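# Load two AA batteries correctly into a remote

## Task

Insert both AA batteries into the open battery compartment of the remote control, each with correct polarity and pressed fully home against its spring; moving the remote is allowed.

## Robot and tools

Robot: two arms, left_arm (on the +y side of the scene) and right_arm, each with a two-finger gripper and a wrist camera. Base positions in the scene frame: left_arm near (+0.002, +0.273, -0.010) m, right_arm near (0, -0.310, -0.017) m, both almost level. Scene frame: origin at table-top height midway between the bases, +x out over the table, +z up. Image left/right does not match arm names.

Frames: each arm's reported hand pose, velocities and targets are in that arm's own base frame. Fixed cameras and the table use the scene frame. Every motion offset is measured along the axes of that arm's current Hand target. On a gripper, +z runs along the fingers and the fingers close along y. end_effector_position is the point between the finger pads, just under 1 cm short of the tips.

execute_actions(actions, cameras): actions is a list of actions; each action is a table of up to 15 rows, one row per 1/30 s step, and a short table repeats its final row until 15 steps are done. Every row is a single list of 14 numbers in [-1, 1]: left dx, dy, dz, rx, ry, rz, opening, then right dx, dy, dz, rx, ry, rz, opening. The six pose numbers are an offset from the Hand target that held when the action began (not from the previous row); 1.0 equals 0.6 m of travel or 180 degrees, and rx, ry, rz form one rotation vector. Sending the same offset again moves further. All six zero re-asks for the present Hand target. Opening is absolute, not an offset: +1 fully open (about 87 mm between pads), +0.5 about 69 mm, 0 about 43 mm, -0.5 about 18 mm, -1 closed. A 0 in the opening slot is a real command, so resend an arm's present opening to leave it unchanged. cameras: list of names, ["all"], or []; with an empty actions list all images are returned by default.

move(target, speed, blend, opening_speed, blocking, cameras): target is one 14-number row laid out as above, or a list of up to 15 such rows. Every row is an offset from the same starting Hand targets, not chained from the previous row. speed is top path speed in m/s (0.002 to 2.9, default 0.25; rotation up to twice that in rad/s), one number or one per target. blend (m) rounds corners of a list; 0 stops at each. opening_speed moves openings gradually, in scale units per second, at least 0.2. blocking=false returns after about 0.5 s while motion continues. A whole move is capped at 10 s. The result adds a move: line giving the ending (done, off_target, moving, held, fault) and any limits (paced = pose clipped, held = steps withheld). Paths ignore obstacles and the other arm.

wait(seconds 0 to 10) lets time pass while commands hold; a running move keeps going. stop brakes a running move. zoom_image(camera, region [x0, y0, x1, y1] pixels, at most 504 by 504) enlarges part of a camera's latest image. finished_scene(scene) ends the current scene, given its number; only call it once the batteries stay seated with the robot clear.

Cameras: cam_head_left, cam_head_right, cam_high, cam_low (504x504, fixed on a rear beam) and cam_left_wrist, cam_right_wrist (672x504).

Results: per arm, end_effector_position (m) and end_effector_quat_wxyz in its base frame; Hand target (last commanded pose after clipping, from which the next offsets count); Tool commands; grip_measured on the same -1..+1 scale as opening (may err by about 1 mm, 0.043); Joint positions (gripper last, 0 closed to 1 open); joint velocities (may read within noise); joint torques including gravity, with numbers 1 to 3 wrapping at ±28 N m; some step positions after execute_actions calls. Joint ranges in rad: waist -2.618 to 3.054, shoulder 0 to 3.142, elbow 0 to 3.142 (straight at 2.901), wrist pitch and yaw ±1.571, wrist roll ±2.094.

Behaviour to expect: grippers often stop short, sag or tilt, especially at long reach; check pose after each motion and send the remaining distance as a new offset. Commanded orientation is clipped to within 40 degrees of the measured one each step. Small motions may not happen or may drift sideways. To grip, command about 0.04 below the grip_measured reading at first contact; less gives a lighter grip. Force is about 20 N per pad. An arm blocked by something keeps pushing until commanded back past its gripper; faster and deeper targets press harder.

Avoid: dropping batteries or releasing anything moving, slamming or hard pushes, knocking anything off the table (or leaving it off), striking the bar, plate and low rail behind the table (up to 3 cm high, no warning), contact between the two arms, grippers or wrist cameras (the clearance check does not prevent this), closing one gripper on the other's fingers, strain on the wrist camera cables, and paths passing near an arm's own base. Holding loads, stretched arms or pushing at unreachable poses heat motors; a MOTOR HOT line appears at 75 °C and at 90 °C that arm folds and stops working. Loose objects may occasionally be nudged by outside pushes.

Each tool is called after ">>>" in YAML: its name, and indented under it one key for each argument.

## Session

>>> execute_actions:
  actions: []

Scene clock: 0.00 s.
left_arm: end_effector_position=(+0.3776, +0.0077, +0.0435) grip_measured=+0.976 end_effector_quat_wxyz=(+0.567, +0.006, +0.823, +0.039) | right_arm: end_effector_position=(+0.3638, -0.0345, +0.0442) grip_measured=+0.982 end_effector_quat_wxyz=(+0.575, +0.088, +0.799, -0.150)
Joint positions: left_arm=[-0.02 1.551 0.351 0.837 -0.076 0.047 0.988] | right_arm=[0.121 1.592 0.307 0.951 0.463 0.009 0.991]
Joint velocities: left_arm=[within noise] | right_arm=[0.007 -0.007 -0.007 0.037 0.007 0.007 -0.066]
Joint torques (N m): no reading
Heat: left arm: 46 °C; right arm: 39 °C.
Hand target: left_arm +0.3832, +0.0091, +0.0538; +0.580, +0.003, +0.813, +0.040 | right_arm +0.3653, -0.0344, +0.0470; +0.578, +0.090, +0.797, -0.149
Tool commands: left_gripper/opening=+1.0 right_gripper/opening=+1.0

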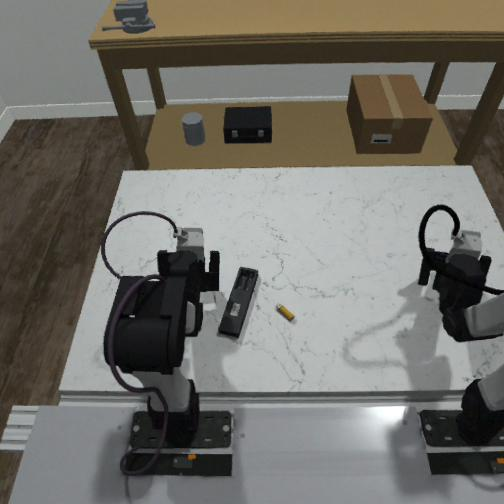

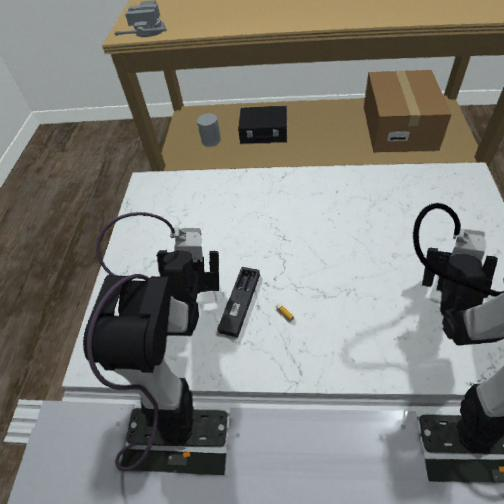

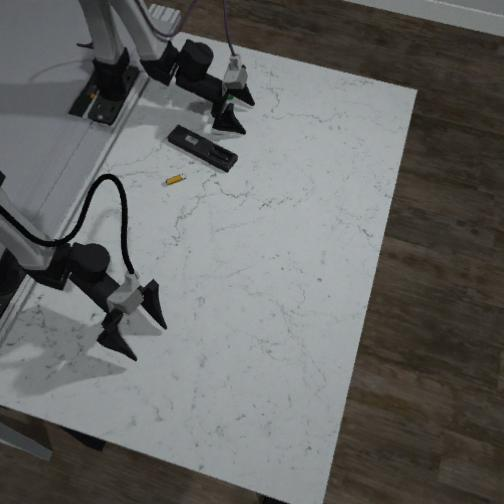

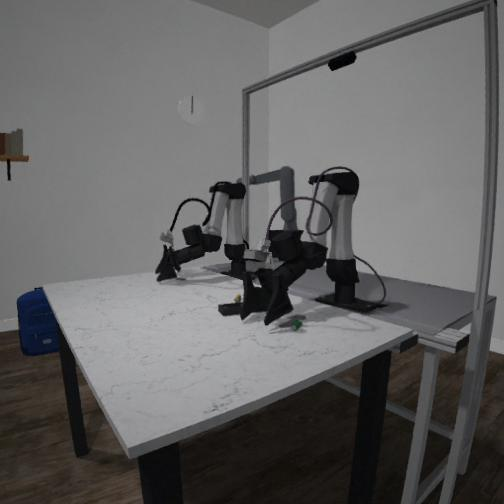

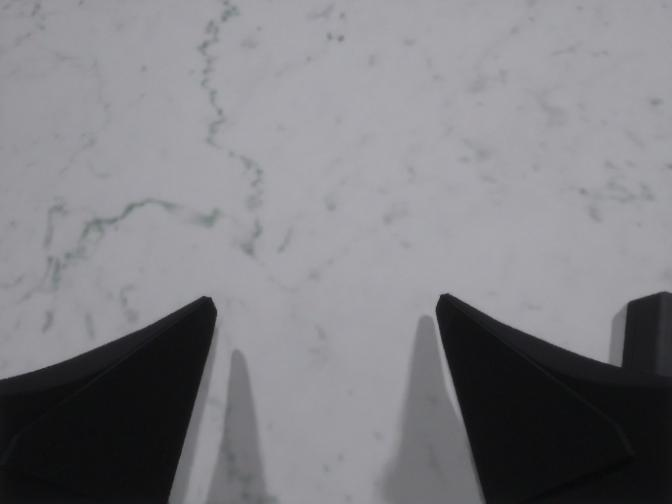

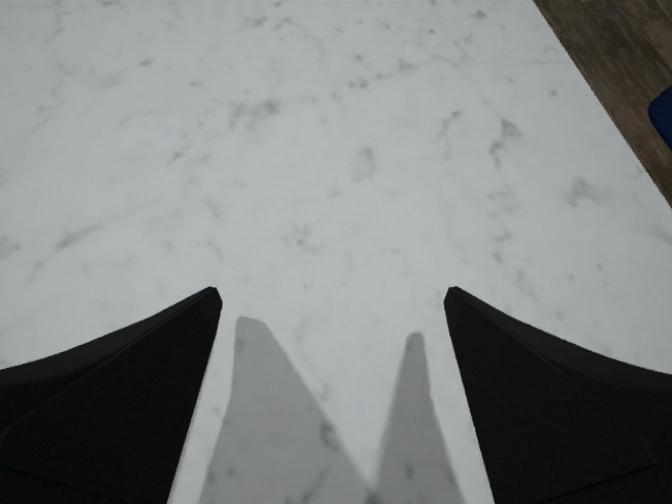

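>>> zoom_image:
  camera: "cam_low"
  region: [200, 250, 330, 350]

>>> zoom_image:
  camera: "cam_high"
  region: [150, 60, 270, 200]

>>> zoom_image:
  camera: "cam_head_right"
  region: [140, 220, 320, 360]

Scaled by 3.877.

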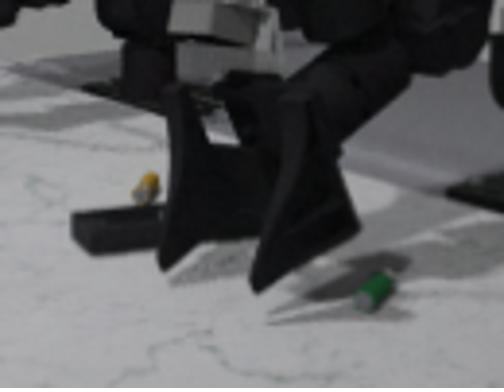

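Scaled by 3.600.

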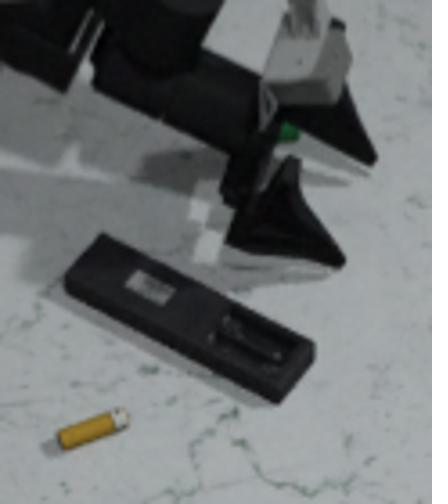

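Scaled by 2.800.

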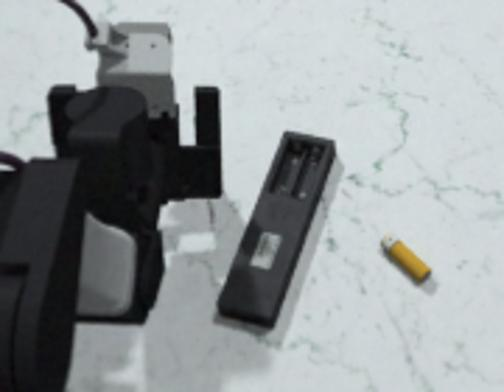

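>>> move:
  target: [-0.2912,-0.014,-0.318,0.0396,0.390,-0.011,0.3, 0,0,0,0,0,0,1.0]
  speed: 0.35
  opening_speed: 1.0
  cameras: ["all"]

Scene clock: 4.77 s.
left_arm: end_effector_position=(+0.2607, -0.0178, +0.2699) grip_measured=+0.300 end_effector_quat_wxyz=(+0.174, +0.003, +0.984, -0.024) | right_arm: end_effector_position=(+0.3638, -0.0345, +0.0441) grip_measured=+0.982 end_effector_quat_wxyz=(+0.575, +0.088, +0.799, -0.150)
Joint positions: left_arm=[-0.039 1.515 1.869 -1.573 0.034 -0.04 0.65] | right_arm=[0.121 1.592 0.307 0.95 0.463 0.009 0.991]
Joint torques (N m): left_arm=[0.13 -5.7 8.54 0.89 0.11 -0.24] | right_arm=[-0.39 -5.85 4.63 1.69 0.04 -0.05]
Heat: left arm: 46 °C; right arm: 41 °C.
Hand target: left_arm +0.2603, -0.0202, +0.2798; +0.007, +0.000, +1.000, -0.022 | right_arm +0.3653, -0.0344, +0.0470; +0.578, +0.090, +0.797, -0.149
Off the commanded pose: left_arm 0.010 m, 19 deg | right_arm 0.003 m, 0 deg.
joint sent to its limit (left arm) — joint 4 (wrist pitch), lower limit. The joint targets are off in orientation, not in position.
move: off_target (left_arm)

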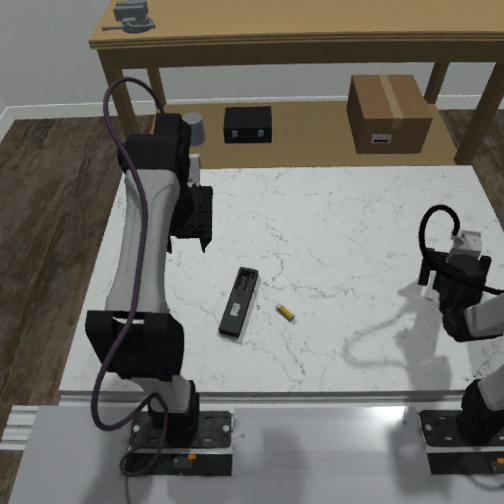

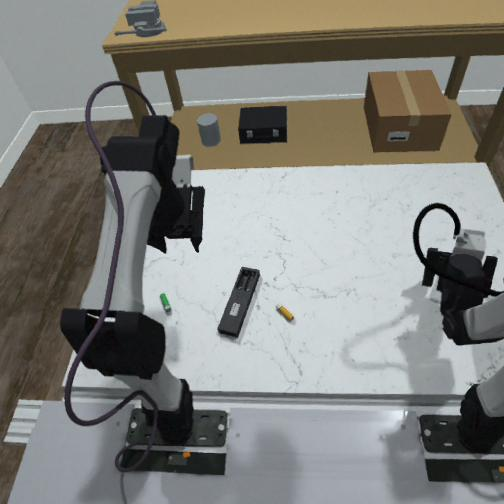

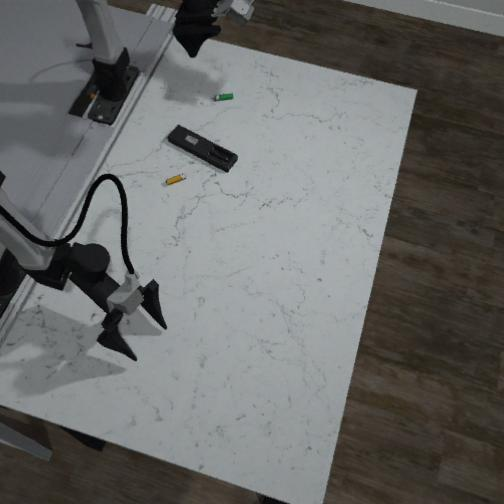

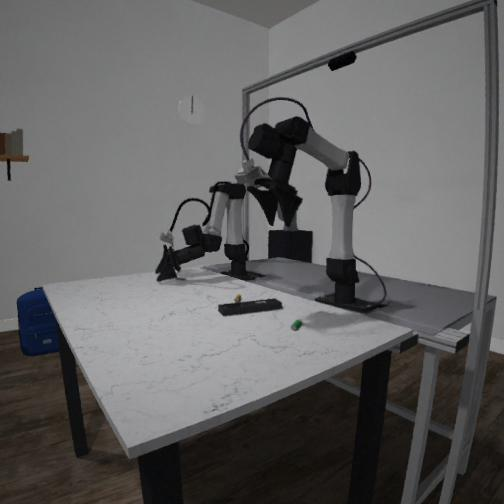

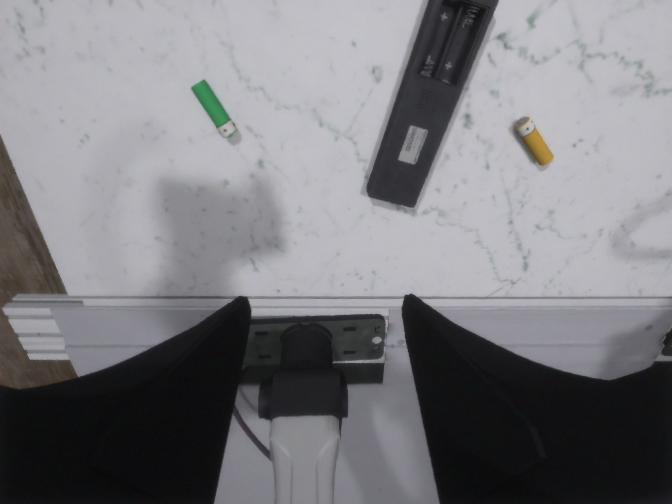

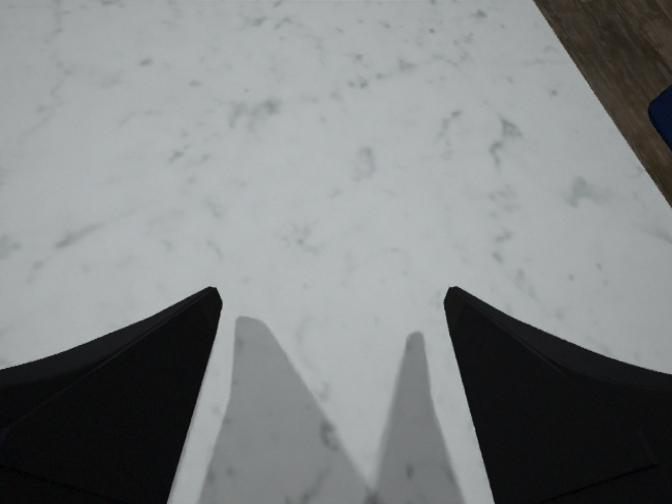

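>>> move:
  target: [0.016,-0.3125,0.2138,0,0,-0.1361,0.0, 0,0,0,0,0,0,1.0]
  speed: 0.3
  cameras: ["cam_left_wrist"]

Scene clock: 13.07 s.
left_arm: end_effector_position=(+0.2481, -0.2086, +0.1513) grip_measured=+0.000 end_effector_quat_wxyz=(-0.009, -0.205, +0.979, -0.007) | right_arm: end_effector_position=(+0.3638, -0.0345, +0.0441) grip_measured=+0.982 end_effector_quat_wxyz=(+0.575, +0.088, +0.799, -0.150)
Joint positions: left_arm=[-0.579 1.861 1.753 -1.467 0.023 -0.993 0.5] | right_arm=[0.121 1.592 0.307 0.95 0.463 0.009 0.991]
Joint torques (N m): left_arm=[0.01 -9.25 8.42 0.36 -0.02 -0.3] | right_arm=[-0.39 -5.85 4.64 1.69 0.04 -0.05]
Heat: left arm: 47 °C; right arm: 42 °C.
Hand target: left_arm +0.2525, -0.2132, +0.1598; +0.002, -0.212, +0.977, -0.023 | right_arm +0.3653, -0.0344, +0.0470; +0.578, +0.090, +0.797, -0.149
Off the commanded pose: left_arm 0.011 m, 2 deg | right_arm 0.003 m, 0 deg.
move: off_target (left_arm)
Images, in order (width x height): cam_left_wrist 672x504.

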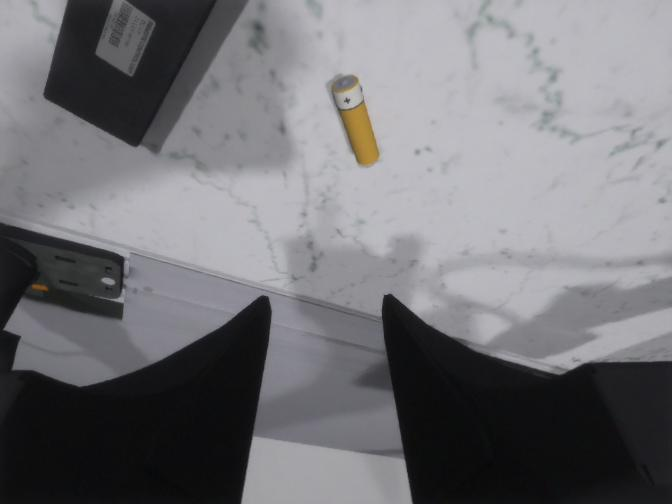

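>>> move:
  target: [0.0008,-0.0152,0.159,0,0,-0.0856,-0.1, 0,0,0,0,0,0,1.0]
  speed: 0.2
  cameras: ["cam_left_wrist"]

Scene clock: 16.20 s.
left_arm: end_effector_position=(+0.2579, -0.2244, +0.0655) grip_measured=-0.100 end_effector_quat_wxyz=(+0.000, -0.336, +0.942, -0.021) | right_arm: end_effector_position=(+0.3638, -0.0345, +0.0441) grip_measured=+0.982 end_effector_quat_wxyz=(+0.575, +0.088, +0.799, -0.150)
Joint positions: left_arm=[-0.587 1.864 1.416 -1.09 0.025 -1.272 0.45] | right_arm=[0.121 1.592 0.307 0.95 0.463 0.009 0.991]
Joint torques (N m): left_arm=[-0.18 -8.24 5.89 0.37 -0.04 -0.23] | right_arm=[-0.39 -5.85 4.63 1.69 0.04 -0.05]
Heat: left arm: 47 °C; right arm: 43 °C.
Hand target: left_arm +0.2571, -0.2259, +0.0649; -0.001, -0.341, +0.940, -0.023 | right_arm +0.3653, -0.0344, +0.0470; +0.578, +0.090, +0.797, -0.149
Off the commanded pose: left_arm 0.002 m, 1 deg | right_arm 0.003 m, 0 deg.
move: done
Images, in order (width x height): cam_left_wrist 672x504.

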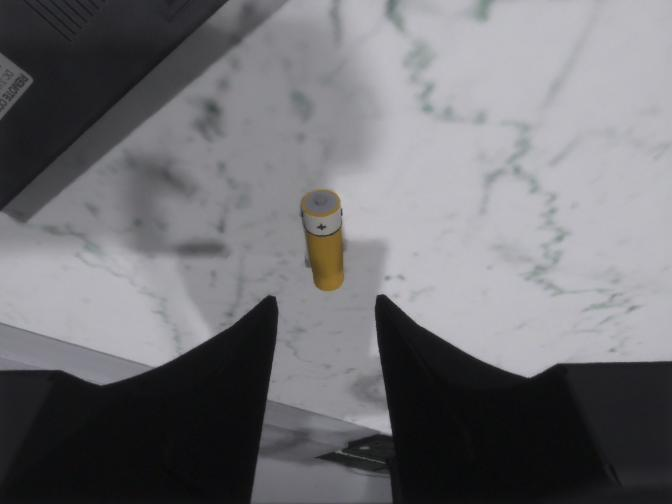

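>>> move:
  target:
    - [0,0,0.0395,0,0,0,-0.1, 0,0,0,0,0,0,1.0]
    - [0,0,0.0395,0,0,0,-0.72, 0,0,0,0,0,0,1.0]
    - [0,0,-0.06,0,0,0,-0.72, 0,0,0,0,0,0,1.0]
  speed: [0.08, 0.08, 0.15]
  opening_speed: 0.8
  cameras: ["cam_left_wrist"]

Scene clock: 20.50 s.
left_arm: end_effector_position=(+0.2521, -0.2214, +0.0836) grip_measured=-0.633 end_effector_quat_wxyz=(-0.012, -0.336, +0.942, -0.004) | right_arm: end_effector_position=(+0.3638, -0.0345, +0.0441) grip_measured=+0.982 end_effector_quat_wxyz=(+0.575, +0.088, +0.799, -0.150)
Joint positions: left_arm=[-0.588 1.866 1.49 -1.202 0.025 -1.274 0.184] | right_arm=[0.121 1.592 0.307 0.95 0.463 0.009 0.991]
Joint torques (N m): left_arm=[0.25 -10.86 9.22 0.15 -0.06 -0.23] | right_arm=[-0.38 -5.86 4.64 1.69 0.04 -0.05]
Heat: left arm: 48 °C; right arm: 43 °C.
Hand target: left_arm +0.2566, -0.2242, +0.1008; -0.001, -0.341, +0.940, -0.023 | right_arm +0.3653, -0.0344, +0.0470; +0.578, +0.090, +0.797, -0.149
Off the commanded pose: left_arm 0.018 m, 3 deg | right_arm 0.003 m, 0 deg.
move: off_target (left_arm)
Images, in order (width x height): cam_left_wrist 672x504.

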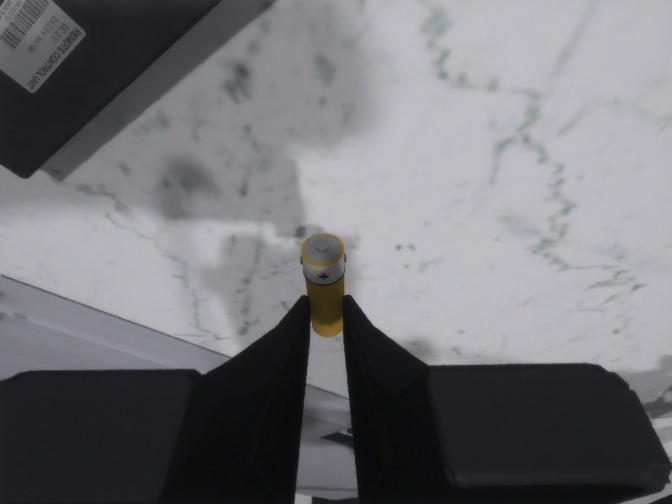

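>>> move:
  target:
    - [-0.298,0.243,-0.0327,0,0,0.1106,-0.72, 0,0,0,0,0,0,1.0]
    - [-0.3003,0.2483,0.085,0,0,0.1106,-0.72, 0,0,0,0,0,0,1.0]
  speed: [0.3, 0.15]
  cameras: ["cam_left_wrist"]

Scene clock: 24.00 s.
left_arm: end_effector_position=(+0.2977, +0.0029, +0.0403) grip_measured=-0.633 end_effector_quat_wxyz=(-0.003, -0.178, +0.984, -0.018) | right_arm: end_effector_position=(+0.3638, -0.0345, +0.0441) grip_measured=+0.982 end_effector_quat_wxyz=(+0.575, +0.088, +0.799, -0.150)
Joint positions: left_arm=[0.07 1.869 1.32 -1.025 0.036 -0.288 0.184] | right_arm=[0.121 1.592 0.307 0.95 0.463 0.009 0.991]
Joint torques (N m): left_arm=[0.36 -8.38 6.32 0.43 0.06 -0.03] | right_arm=[-0.38 -5.85 4.63 1.69 0.04 -0.05]
Heat: left arm: 49 °C; right arm: 43 °C.
Hand target: left_arm +0.3001, +0.0031, +0.0404; +0.003, -0.173, +0.985, -0.023 | right_arm +0.3653, -0.0344, +0.0470; +0.578, +0.090, +0.797, -0.149
Off the commanded pose: left_arm 0.002 m, 1 deg | right_arm 0.003 m, 0 deg.
move: done
Images, in order (width x height): cam_left_wrist 672x504.

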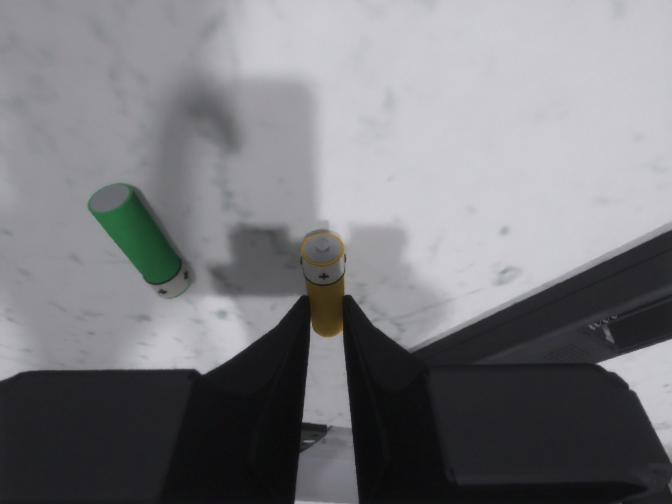

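>>> move:
  target:
    - [0,0,0.0122,0,0,0,-0.72, 0,0,0,0,0,0,1.0]
    - [0,0,0.0122,0,0,0,-0.35, 0,0,0,0,0,0,1.0]
    - [0,0,-0.13,0,0,0,-0.35, 0,0,0,0,0,0,1.0]
  speed: [0.05, 0.08, 0.15]
  opening_speed: 0.6
  cameras: ["cam_left_wrist"]

Scene clock: 27.53 s.
left_arm: end_effector_position=(+0.2934, +0.0040, +0.1043) grip_measured=-0.350 end_effector_quat_wxyz=(-0.020, -0.175, +0.984, -0.016) | right_arm: end_effector_position=(+0.3638, -0.0345, +0.0441) grip_measured=+0.982 end_effector_quat_wxyz=(+0.575, +0.088, +0.799, -0.150)
Joint positions: left_arm=[0.074 1.84 1.535 -1.302 0.036 -0.278 0.325] | right_arm=[0.121 1.592 0.307 0.95 0.463 0.009 0.991]
Joint torques (N m): left_arm=[0.75 -10.25 9.4 0.16 0.08 0.04] | right_arm=[-0.38 -5.86 4.62 1.69 0.04 -0.05]
Heat: left arm: 49 °C; right arm: 44 °C.
Hand target: left_arm +0.2989, +0.0065, +0.1182; +0.003, -0.174, +0.985, -0.023 | right_arm +0.3653, -0.0344, +0.0470; +0.578, +0.090, +0.797, -0.149
Off the commanded pose: left_arm 0.015 m, 3 deg | right_arm 0.003 m, 0 deg.
move: off_target (left_arm)
Images, in order (width x height): cam_left_wrist 672x504.

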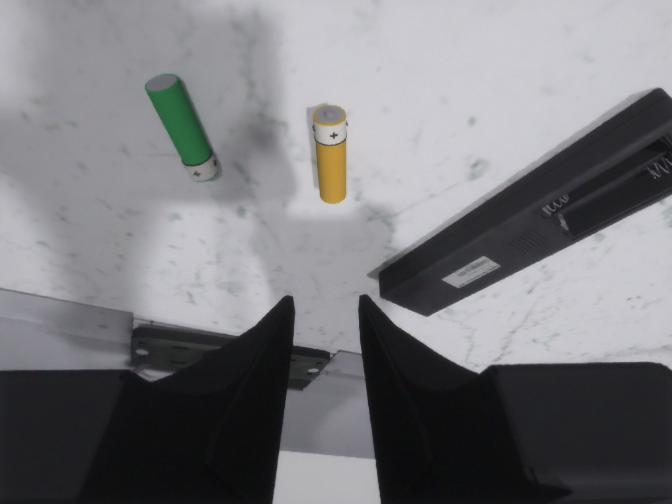

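>>> zoom_image:
  camera: "cam_left_wrist"
  region: [360, 70, 672, 330]

Scaled by 1.615.

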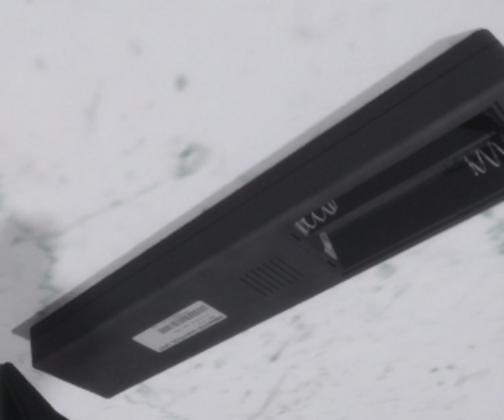

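>>> move:
  target: [0.0997,-0.1787,0.0725,0,0,0.225,0.35, 0,0,0,0,0,0,1.0]
  speed: 0.3
  cameras: ["cam_left_wrist"]

Scene clock: 31.47 s.
left_arm: end_effector_position=(+0.2785, -0.1178, +0.0808) grip_measured=+0.350 end_effector_quat_wxyz=(+0.007, +0.173, +0.985, -0.020) | right_arm: end_effector_position=(+0.3638, -0.0345, +0.0441) grip_measured=+0.982 end_effector_quat_wxyz=(+0.575, +0.088, +0.799, -0.150)
Joint positions: left_arm=[-0.375 1.836 1.447 -1.161 0.036 -0.028 0.675] | right_arm=[0.121 1.592 0.307 0.95 0.463 0.009 0.991]
Joint torques (N m): left_arm=[0.29 -8.31 5.97 0.48 -0.02 0] | right_arm=[-0.38 -5.85 4.63 1.69 0.04 -0.05]
Heat: left arm: 50 °C; right arm: 44 °C.
Hand target: left_arm +0.2800, -0.1164, +0.0799; +0.011, +0.178, +0.984, -0.020 | right_arm +0.3653, -0.0344, +0.0470; +0.578, +0.090, +0.797, -0.149
Off the commanded pose: left_arm 0.002 m, 1 deg | right_arm 0.003 m, 0 deg.
move: done
Images, in order (width x height): cam_left_wrist 672x504.

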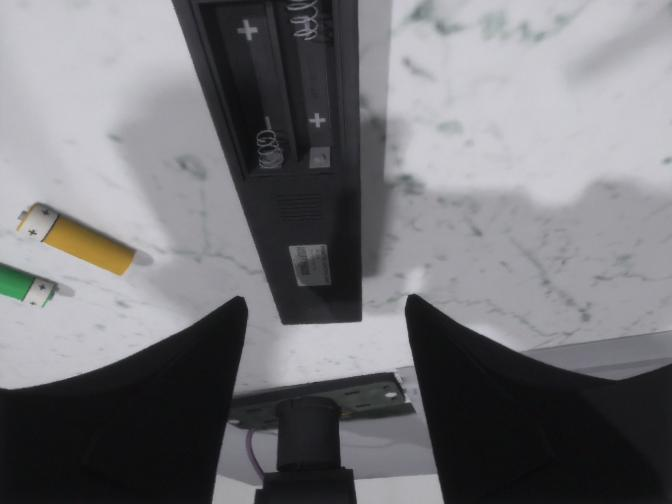

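>>> zoom_image:
  camera: "cam_left_wrist"
  region: [160, 0, 380, 200]

Scaled by 2.291.

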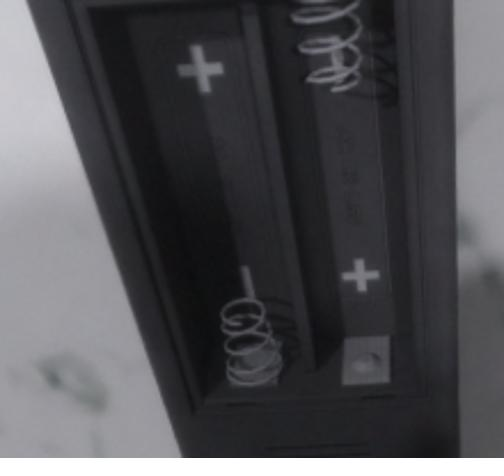

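>>> move:
  target:
    - [-0.1082,0.0007,0.0113,0,0,0,-1, 0,0,0,0,0,0,1.0]
    - [-0.107,0.0022,0.053,0,0,0,-1, 0,0,0,0,0,0,1.0]
  speed: [0.2,0.1]
  opening_speed: 2.0
  cameras: ["cam_left_wrist"]

>>> zoom_image:
  camera: "cam_left_wrist"
  region: [200, 100, 460, 350]

Scene clock: 36.70 s.
left_arm: end_effector_position=(+0.3377, -0.1409, +0.0503) grip_measured=-1.000 end_effector_quat_wxyz=(+0.004, +0.175, +0.984, -0.019) | right_arm: end_effector_position=(+0.3638, -0.0345, +0.0441) grip_measured=+0.982 end_effector_quat_wxyz=(+0.575, +0.088, +0.799, -0.150)
Joint positions: left_arm=[-0.375 2.105 1.704 -1.153 0.036 -0.024 0] | right_arm=[0.121 1.592 0.307 0.95 0.463 0.009 0.991]
Joint torques (N m): left_arm=[0.42 -10.33 6.37 0.5 -0.03 0] | right_arm=[-0.39 -5.85 4.63 1.69 0.04 -0.05]
Heat: left arm: 51 °C; right arm: 44 °C.
Hand target: left_arm +0.3410, -0.1391, +0.0499; +0.011, +0.178, +0.984, -0.020 | right_arm +0.3653, -0.0344, +0.0470; +0.578, +0.090, +0.797, -0.149
Off the commanded pose: left_arm 0.004 m, 1 deg | right_arm 0.003 m, 0 deg.
move: done
Images, in order (width x height): cam_left_wrist 672x504.

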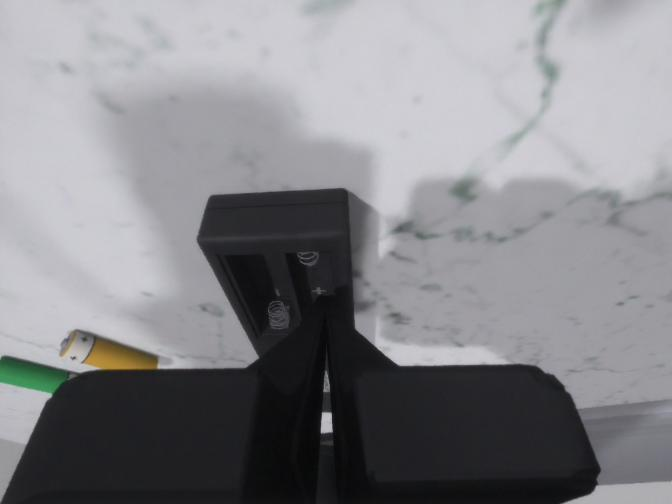

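Scaled by 1.938.

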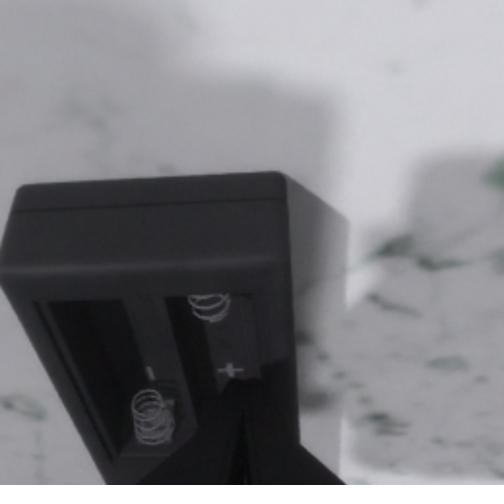

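>>> move:
  target: [0,0.001,0.0092,0,0,0,-1, 0,0,0,0,0,0,1.0]
  speed: 0.04
  cameras: []

>>> move:
  target: [0,0,0.005,0,0,0,-1, 0,0,0,0,0,0,1.0]
  speed: 0.03
  cameras: []

>>> move:
  target: [0,0,0.005,0,0,0,-1, 0,0,0,0,0,0,1.0]
  speed: 0.03
  cameras: ["cam_left_wrist"]

Scene clock: 38.27 s.
left_arm: end_effector_position=(+0.3389, -0.1414, +0.0469) grip_measured=-1.000 end_effector_quat_wxyz=(+0.008, +0.175, +0.984, -0.020) | right_arm: end_effector_position=(+0.3638, -0.0345, +0.0441) grip_measured=+0.982 end_effector_quat_wxyz=(+0.575, +0.088, +0.799, -0.150)
Joint positions: left_arm=[-0.375 2.105 1.691 -1.133 0.036 -0.023 0] | right_arm=[0.121 1.592 0.307 0.95 0.463 0.009 0.991]
Joint torques (N m): left_arm=[0.54 -10.02 6 0.47 -0.01 0.02] | right_arm=[-0.39 -5.86 4.64 1.69 0.04 -0.05]
Heat: left arm: 51 °C; right arm: 44 °C.
Hand target: left_arm +0.3413, -0.1387, +0.0444; +0.011, +0.178, +0.984, -0.020 | right_arm +0.3653, -0.0344, +0.0470; +0.578, +0.090, +0.797, -0.149
Off the commanded pose: left_arm 0.004 m, 0 deg | right_arm 0.003 m, 0 deg.
move: done
No camera images: "cameras" was empty.

Scene clock: 38.97 s.
left_arm: end_effector_position=(+0.3392, -0.1415, +0.0447) grip_measured=-1.000 end_effector_quat_wxyz=(+0.009, +0.175, +0.984, -0.020) | right_arm: end_effector_position=(+0.3638, -0.0345, +0.0441) grip_measured=+0.982 end_effector_quat_wxyz=(+0.575, +0.088, +0.799, -0.150)
Joint positions: left_arm=[-0.375 2.105 1.683 -1.122 0.036 -0.023 0] | right_arm=[0.121 1.592 0.307 0.95 0.463 0.009 0.991]
Joint torques (N m): left_arm=[0.36 -9.74 6.17 0.5 -0.01 0] | right_arm=[-0.39 -5.86 4.64 1.69 0.04 -0.05]
Heat: left arm: 51 °C; right arm: 44 °C.
Hand target: left_arm +0.3413, -0.1389, +0.0414; +0.011, +0.178, +0.984, -0.020 | right_arm +0.3653, -0.0344, +0.0470; +0.578, +0.090, +0.797, -0.149
Off the commanded pose: left_arm 0.005 m, 0 deg | right_arm 0.003 m, 0 deg.
move: done
No camera images: "cameras" was empty.

Scene clock: 39.67 s.
left_arm: end_effector_position=(+0.3391, -0.1415, +0.0409) grip_measured=-1.000 end_effector_quat_wxyz=(+0.008, +0.175, +0.984, -0.020) | right_arm: end_effector_position=(+0.3638, -0.0345, +0.0441) grip_measured=+0.982 end_effector_quat_wxyz=(+0.575, +0.088, +0.799, -0.150)
Joint positions: left_arm=[-0.375 2.11 1.675 -1.112 0.036 -0.023 0] | right_arm=[0.121 1.592 0.307 0.95 0.463 0.009 0.991]
Joint torques (N m): left_arm=[0.46 -9.88 5.98 0.52 -0.04 0.02] | right_arm=[-0.38 -5.86 4.63 1.69 0.04 -0.05]
Heat: left arm: 51 °C; right arm: 44 °C.
Hand target: left_arm +0.3414, -0.1390, +0.0384; +0.011, +0.178, +0.984, -0.020 | right_arm +0.3653, -0.0344, +0.0470; +0.578, +0.090, +0.797, -0.149
Off the commanded pose: left_arm 0.004 m, 0 deg | right_arm 0.003 m, 0 deg.
move: done
Images, in order (width x height): cam_left_wrist 672x504.

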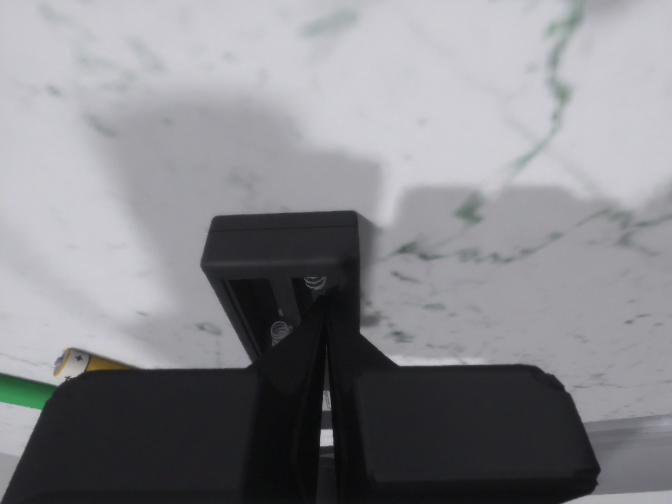

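>>> move:
  target: [0,0,0.0042,0,0,0,-1, 0,0,0,0,0,0,1.0]
  speed: 0.03
  cameras: []

>>> move:
  target: [0,0,0.0042,0,0,0,-1, 0,0,0,0,0,0,1.0]
  speed: 0.03
  cameras: []

>>> move:
  target: [0,0,0.0042,0,0,0,-1, 0,0,0,0,0,0,1.0]
  speed: 0.03
  cameras: ["cam_left_wrist"]

>>> zoom_image:
  camera: "cam_left_wrist"
  region: [200, 180, 460, 400]

Scene clock: 41.13 s.
left_arm: end_effector_position=(+0.3396, -0.1416, +0.0393) grip_measured=-1.000 end_effector_quat_wxyz=(+0.010, +0.175, +0.984, -0.020) | right_arm: end_effector_position=(+0.3638, -0.0345, +0.0441) grip_measured=+0.982 end_effector_quat_wxyz=(+0.575, +0.088, +0.799, -0.150)
Joint positions: left_arm=[-0.375 2.11 1.669 -1.102 0.036 -0.023 0] | right_arm=[0.121 1.592 0.307 0.95 0.463 0.009 0.991]
Joint torques (N m): left_arm=[0.66 -9.77 6.16 0.48 -0.02 0.01] | right_arm=[-0.38 -5.85 4.63 1.69 0.04 -0.05]
Heat: left arm: 52 °C; right arm: 44 °C.
Hand target: left_arm +0.3415, -0.1391, +0.0359; +0.011, +0.178, +0.984, -0.020 | right_arm +0.3653, -0.0344, +0.0470; +0.578, +0.090, +0.797, -0.149
Off the commanded pose: left_arm 0.005 m, 0 deg | right_arm 0.003 m, 0 deg.
move: done
No camera images: "cameras" was empty.

Scene clock: 41.83 s.
left_arm: end_effector_position=(+0.3405, -0.1420, +0.0376) grip_measured=-1.000 end_effector_quat_wxyz=(+0.011, +0.175, +0.984, -0.021) | right_arm: end_effector_position=(+0.3638, -0.0345, +0.0441) grip_measured=+0.982 end_effector_quat_wxyz=(+0.575, +0.088, +0.799, -0.150)
Joint positions: left_arm=[-0.375 2.113 1.666 -1.095 0.036 -0.023 0] | right_arm=[0.121 1.592 0.307 0.95 0.463 0.009 0.991]
Joint torques (N m): left_arm=[0.43 -9.61 5.71 0.53 -0.06 0.02] | right_arm=[-0.38 -5.85 4.63 1.69 0.04 -0.05]
Heat: left arm: 52 °C; right arm: 44 °C.
Hand target: left_arm +0.3415, -0.1392, +0.0333; +0.011, +0.178, +0.984, -0.020 | right_arm +0.3653, -0.0344, +0.0470; +0.578, +0.090, +0.797, -0.149
Off the commanded pose: left_arm 0.005 m, 0 deg | right_arm 0.003 m, 0 deg.
move: done
No camera images: "cameras" was empty.

Scene clock: 42.53 s.
left_arm: end_effector_position=(+0.3405, -0.1420, +0.0373) grip_measured=-1.000 end_effector_quat_wxyz=(+0.011, +0.175, +0.984, -0.021) | right_arm: end_effector_position=(+0.3638, -0.0345, +0.0441) grip_measured=+0.982 end_effector_quat_wxyz=(+0.575, +0.088, +0.799, -0.150)
Joint positions: left_arm=[-0.375 2.113 1.665 -1.093 0.036 -0.023 0] | right_arm=[0.121 1.592 0.307 0.95 0.463 0.009 0.991]
Joint torques (N m): left_arm=[0.51 -9.47 5.29 0.58 -0.02 0.04] | right_arm=[-0.39 -5.86 4.63 1.69 0.04 -0.05]
Heat: left arm: 52 °C; right arm: 44 °C.
Hand target: left_arm +0.3416, -0.1394, +0.0308; +0.011, +0.178, +0.984, -0.020 | right_arm +0.3653, -0.0344, +0.0470; +0.578, +0.090, +0.797, -0.149
Off the commanded pose: left_arm 0.007 m, 0 deg | right_arm 0.003 m, 0 deg.
move: done
Images, in order (width x height): cam_left_wrist 672x504.

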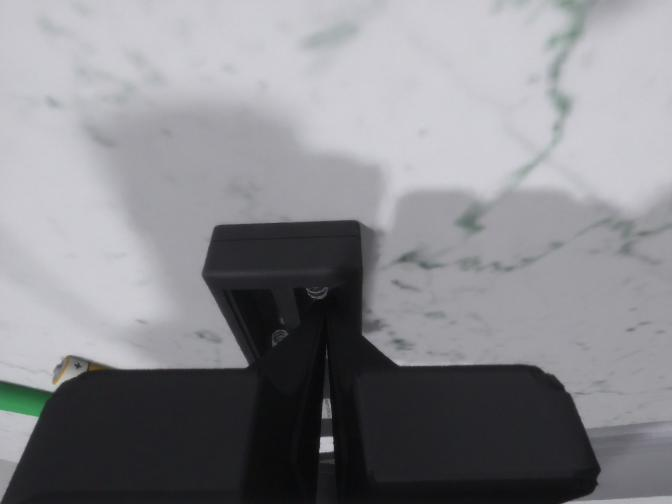

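Scaled by 1.938.

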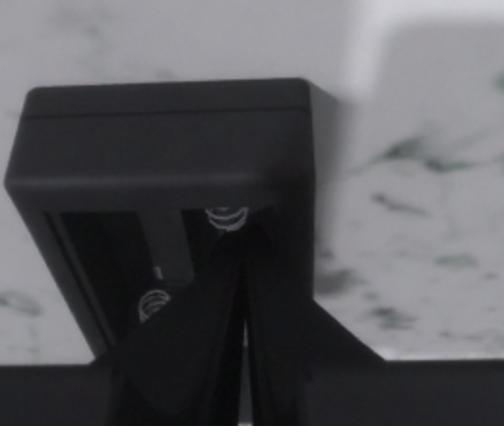

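>>> move:
  target: [0,0,0.0042,0,0,0,-1, 0,0,0,0,0,0,1.0]
  speed: 0.03
  cameras: []

>>> move:
  target: [0,0,0.0042,0,0,0,-1, 0,0,0,0,0,0,1.0]
  speed: 0.03
  cameras: ["cam_left_wrist"]

>>> zoom_image:
  camera: "cam_left_wrist"
  region: [200, 180, 460, 400]

Scene clock: 50.50 s.
left_arm: end_effector_position=(+0.3405, -0.1420, +0.0369) grip_measured=-1.000 end_effector_quat_wxyz=(+0.011, +0.175, +0.984, -0.021) | right_arm: end_effector_position=(+0.3638, -0.0345, +0.0441) grip_measured=+0.982 end_effector_quat_wxyz=(+0.575, +0.088, +0.799, -0.150)
Joint positions: left_arm=[-0.375 2.113 1.664 -1.092 0.036 -0.023 0] | right_arm=[0.121 1.592 0.307 0.95 0.463 0.009 0.991]
Joint torques (N m): left_arm=[0.46 -9.32 4.85 0.64 -0.04 0] | right_arm=[-0.38 -5.85 4.64 1.69 0.04 -0.05]
Heat: left arm: 52 °C; right arm: 44 °C.
Hand target: left_arm +0.3416, -0.1395, +0.0283; +0.011, +0.178, +0.984, -0.020 | right_arm +0.3653, -0.0344, +0.0470; +0.578, +0.090, +0.797, -0.149
Off the commanded pose: left_arm 0.009 m, 0 deg | right_arm 0.003 m, 0 deg.
move: done
No camera images: "cameras" was empty.

Scene clock: 51.20 s.
left_arm: end_effector_position=(+0.3404, -0.1420, +0.0365) grip_measured=-1.000 end_effector_quat_wxyz=(+0.011, +0.175, +0.984, -0.021) | right_arm: end_effector_position=(+0.3638, -0.0345, +0.0441) grip_measured=+0.982 end_effector_quat_wxyz=(+0.575, +0.088, +0.799, -0.150)
Joint positions: left_arm=[-0.375 2.113 1.662 -1.09 0.036 -0.023 0] | right_arm=[0.121 1.592 0.307 0.95 0.463 0.009 0.991]
Joint torques (N m): left_arm=[0.25 -8.99 4.36 0.7 -0.01 -0.01] | right_arm=[-0.38 -5.85 4.63 1.69 0.04 -0.05]
Heat: left arm: 52 °C; right arm: 44 °C.
Hand target: left_arm +0.3416, -0.1396, +0.0257; +0.011, +0.178, +0.984, -0.020 | right_arm +0.3653, -0.0344, +0.0470; +0.578, +0.090, +0.797, -0.149
Off the commanded pose: left_arm 0.011 m, 0 deg | right_arm 0.003 m, 0 deg.
move: off_target (left_arm)
Images, in order (width x height): cam_left_wrist 672x504.

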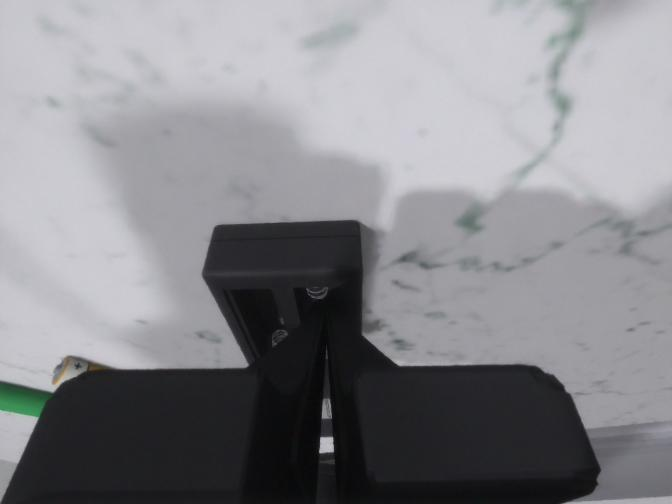

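Scaled by 1.938.

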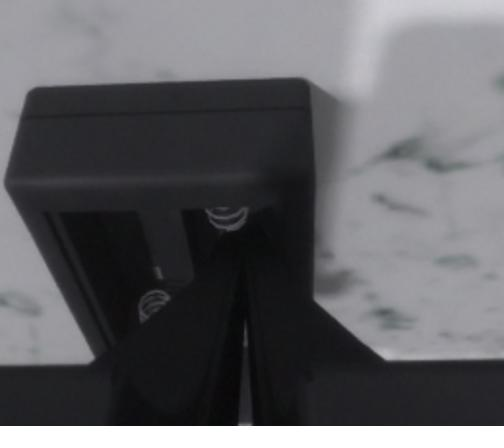

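>>> move:
  target:
    - [0,0,-0.016,0,0,0,-1, 0,0,0,0,0,0,1.0]
    - [0,0,-0.10,0,0,0,-1, 0,0,0,0,0,0,1.0]
  speed: [0.05,0.15]
  cameras: ["cam_left_wrist"]

>>> zoom_image:
  camera: "cam_left_wrist"
  region: [200, 100, 400, 300]

Scene clock: 53.73 s.
left_arm: end_effector_position=(+0.3327, -0.1388, +0.0680) grip_measured=-1.000 end_effector_quat_wxyz=(-0.014, +0.176, +0.984, -0.016) | right_arm: end_effector_position=(+0.3638, -0.0345, +0.0441) grip_measured=+0.982 end_effector_quat_wxyz=(+0.575, +0.088, +0.799, -0.150)
Joint positions: left_arm=[-0.375 2.113 1.78 -1.259 0.036 -0.021 0] | right_arm=[0.121 1.592 0.307 0.95 0.463 0.009 0.991]
Joint torques (N m): left_arm=[0.8 -12.9 9.47 0.2 -0.06 0.05] | right_arm=[-0.39 -5.85 4.63 1.69 0.04 -0.05]
Heat: left arm: 52 °C; right arm: 44 °C.
Hand target: left_arm +0.3407, -0.1370, +0.0857; +0.011, +0.178, +0.984, -0.020 | right_arm +0.3653, -0.0344, +0.0470; +0.578, +0.090, +0.797, -0.149
Off the commanded pose: left_arm 0.020 m, 3 deg | right_arm 0.003 m, 0 deg.
move: off_target (left_arm)
Images, in order (width x height): cam_left_wrist 672x504.

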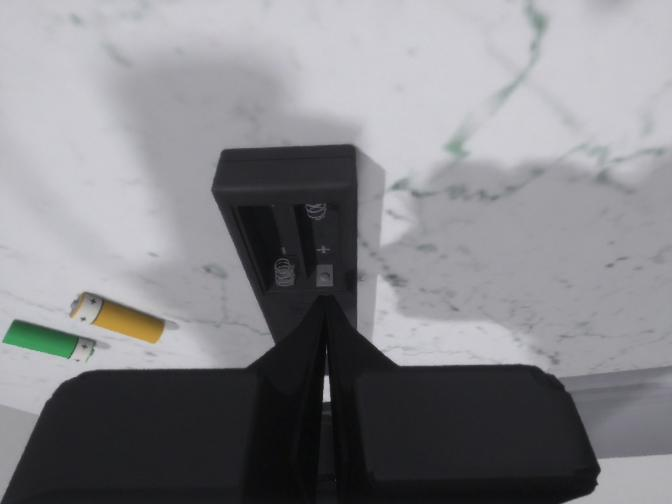

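Scaled by 2.520.

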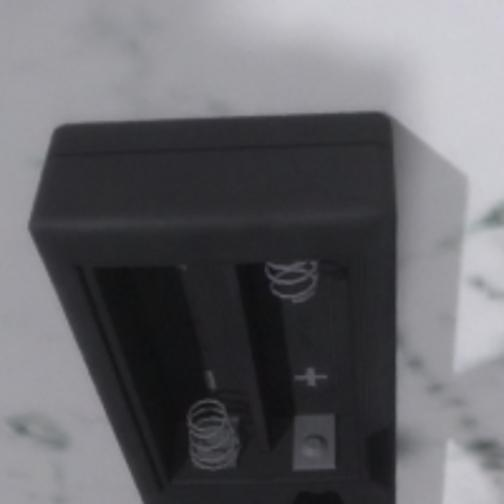

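>>> move:
  target:
    - [0.1043,-0.003,-0.0095,0,0,0,-1, 0,0,0,0,0,0,1.0]
    - [0.1043,-0.003,-0.0095,0,0,0,0.35, 0,0,0,0,0,0,1.0]
    - [0.1068,0.0005,0.06,0,0,0,0.35, 0,0,0,0,0,0,1.0]
  speed: [0.2,0.2,0.15]
  opening_speed: 1.5
  cameras: ["cam_left_wrist"]

Scene clock: 60.17 s.
left_arm: end_effector_position=(+0.2794, -0.1178, +0.0488) grip_measured=+0.350 end_effector_quat_wxyz=(+0.007, +0.176, +0.984, -0.020) | right_arm: end_effector_position=(+0.3638, -0.0345, +0.0441) grip_measured=+0.982 end_effector_quat_wxyz=(+0.575, +0.088, +0.799, -0.150)
Joint positions: left_arm=[-0.375 1.865 1.355 -1.04 0.036 -0.021 0.675] | right_arm=[0.121 1.592 0.307 0.95 0.463 0.009 0.991]
Joint torques (N m): left_arm=[0.64 -8.31 6.11 0.49 -0.02 -0.01] | right_arm=[-0.38 -5.85 4.63 1.69 0.04 -0.05]
Heat: left arm: 53 °C; right arm: 45 °C.
Hand target: left_arm +0.2813, -0.1159, +0.0479; +0.011, +0.178, +0.984, -0.020 | right_arm +0.3653, -0.0344, +0.0470; +0.578, +0.090, +0.797, -0.149
Off the commanded pose: left_arm 0.003 m, 1 deg | right_arm 0.003 m, 0 deg.
move: done
Images, in order (width x height): cam_left_wrist 672x504.

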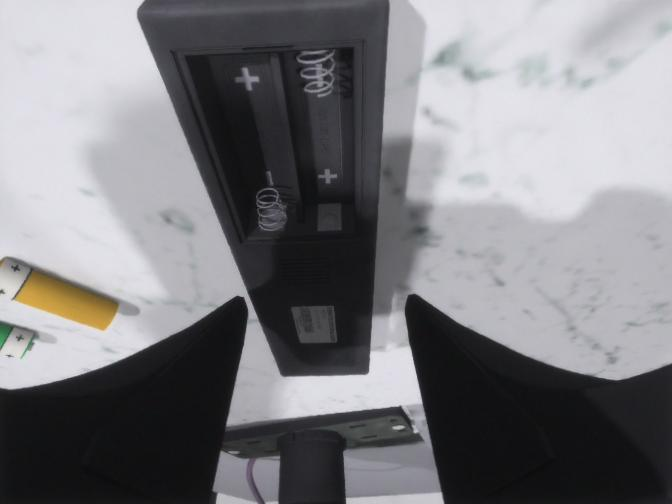

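>>> zoom_image:
  camera: "cam_left_wrist"
  region: [160, 20, 400, 260]

Scaled by 2.100.

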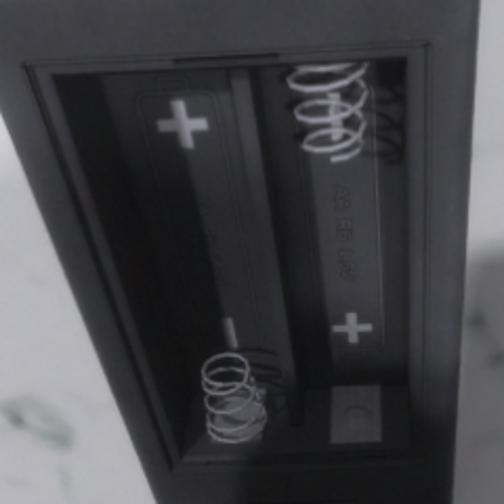

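>>> move:
  target:
    - [0.0006,0.0008,0.0212,0,0,0,0.35, 0,0,0,0,0,0,1.0]
    - [0.0006,0.0008,0.0212,0,0,0,0.0, 0,0,0,0,0,0,1.0]
    - [-0.0016,-0.0022,-0.0583,0,0,0,0.0, 0,0,0,0,0,0,1.0]
  speed: [0.08,0.08,0.1]
  opening_speed: 0.6
  cameras: ["cam_left_wrist"]

Scene clock: 64.73 s.
left_arm: end_effector_position=(+0.2732, -0.1154, +0.0639) grip_measured=+0.070 end_effector_quat_wxyz=(-0.017, +0.176, +0.984, -0.015) | right_arm: end_effector_position=(+0.3638, -0.0345, +0.0441) grip_measured=+0.982 end_effector_quat_wxyz=(+0.575, +0.088, +0.799, -0.150)
Joint positions: left_arm=[-0.375 1.872 1.418 -1.143 0.036 -0.021 0.535] | right_arm=[0.121 1.592 0.307 0.95 0.463 0.009 0.991]
Joint torques (N m): left_arm=[0.51 -11.49 9.72 0.14 -0.04 -0.03] | right_arm=[-0.38 -5.86 4.63 1.69 0.04 -0.05]
Heat: left arm: 53 °C; right arm: 45 °C.
Hand target: left_arm +0.2812, -0.1159, +0.0829; +0.011, +0.178, +0.984, -0.020 | right_arm +0.3653, -0.0344, +0.0470; +0.578, +0.090, +0.797, -0.149
Off the commanded pose: left_arm 0.021 m, 3 deg | right_arm 0.003 m, 0 deg.
move: off_target (left_arm)
Images, in order (width x height): cam_left_wrist 672x504.

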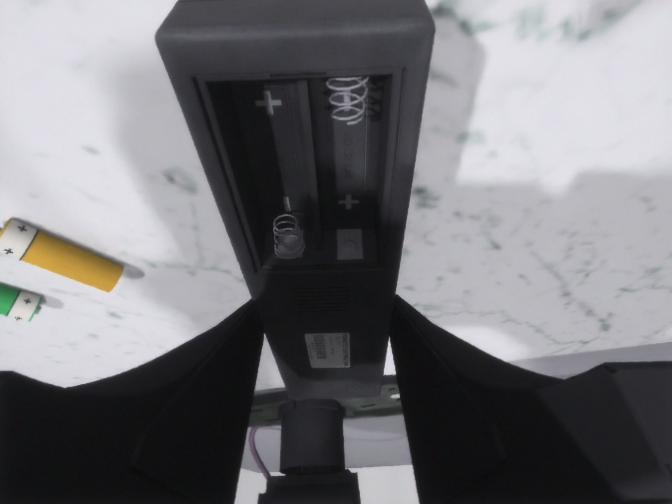

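>>> move:
  target:
    - [-0.0008,-0.2338,0.0088,0,0,-0.364,0.0, 0,0,0,0,0,0,1.0]
    - [0.0008,-0.2315,0.0698,0,0,-0.364,0.0, 0,0,0,0,0,0,1.0]
  speed: [0.2,0.1]
  cameras: ["cam_left_wrist","cam_head_left"]

Scene clock: 69.93 s.
left_arm: end_effector_position=(+0.2310, -0.2475, +0.0438) grip_measured=+0.070 end_effector_quat_wxyz=(-0.010, -0.377, +0.926, -0.020) | right_arm: end_effector_position=(+0.3638, -0.0345, +0.0441) grip_measured=+0.982 end_effector_quat_wxyz=(+0.575, +0.088, +0.799, -0.150)
Joint positions: left_arm=[-0.679 1.852 1.308 -1.002 0.036 -1.453 0.535] | right_arm=[0.121 1.592 0.307 0.95 0.463 0.009 0.991]
Joint torques (N m): left_arm=[-0.06 -8.99 5.96 0.37 -0.18 -0.25] | right_arm=[-0.39 -5.85 4.64 1.69 0.04 -0.05]
Heat: left arm: 54 °C; right arm: 45 °C.
Hand target: left_arm +0.2327, -0.2475, +0.0461; -0.002, -0.383, +0.924, -0.023 | right_arm +0.3653, -0.0344, +0.0470; +0.578, +0.090, +0.797, -0.149
Off the commanded pose: left_arm 0.003 m, 1 deg | right_arm 0.003 m, 0 deg.
move: done
Images, in order (width x height): cam_head_left 504x504, cam_left_wrist 672x504.

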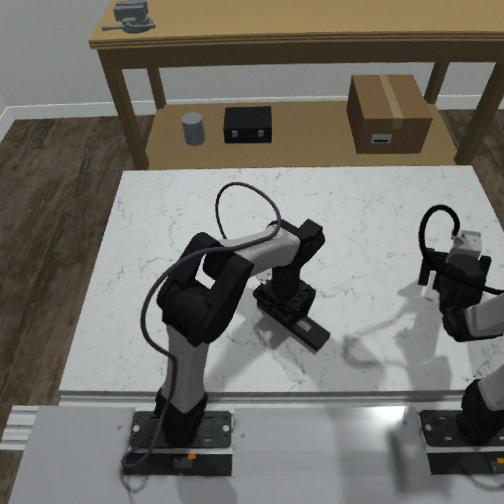

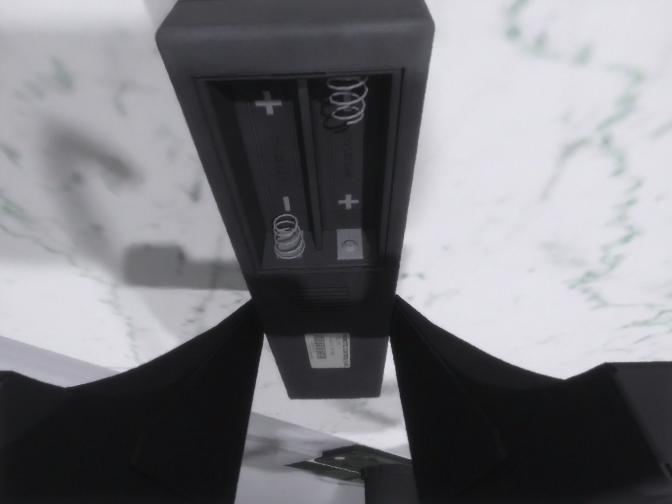

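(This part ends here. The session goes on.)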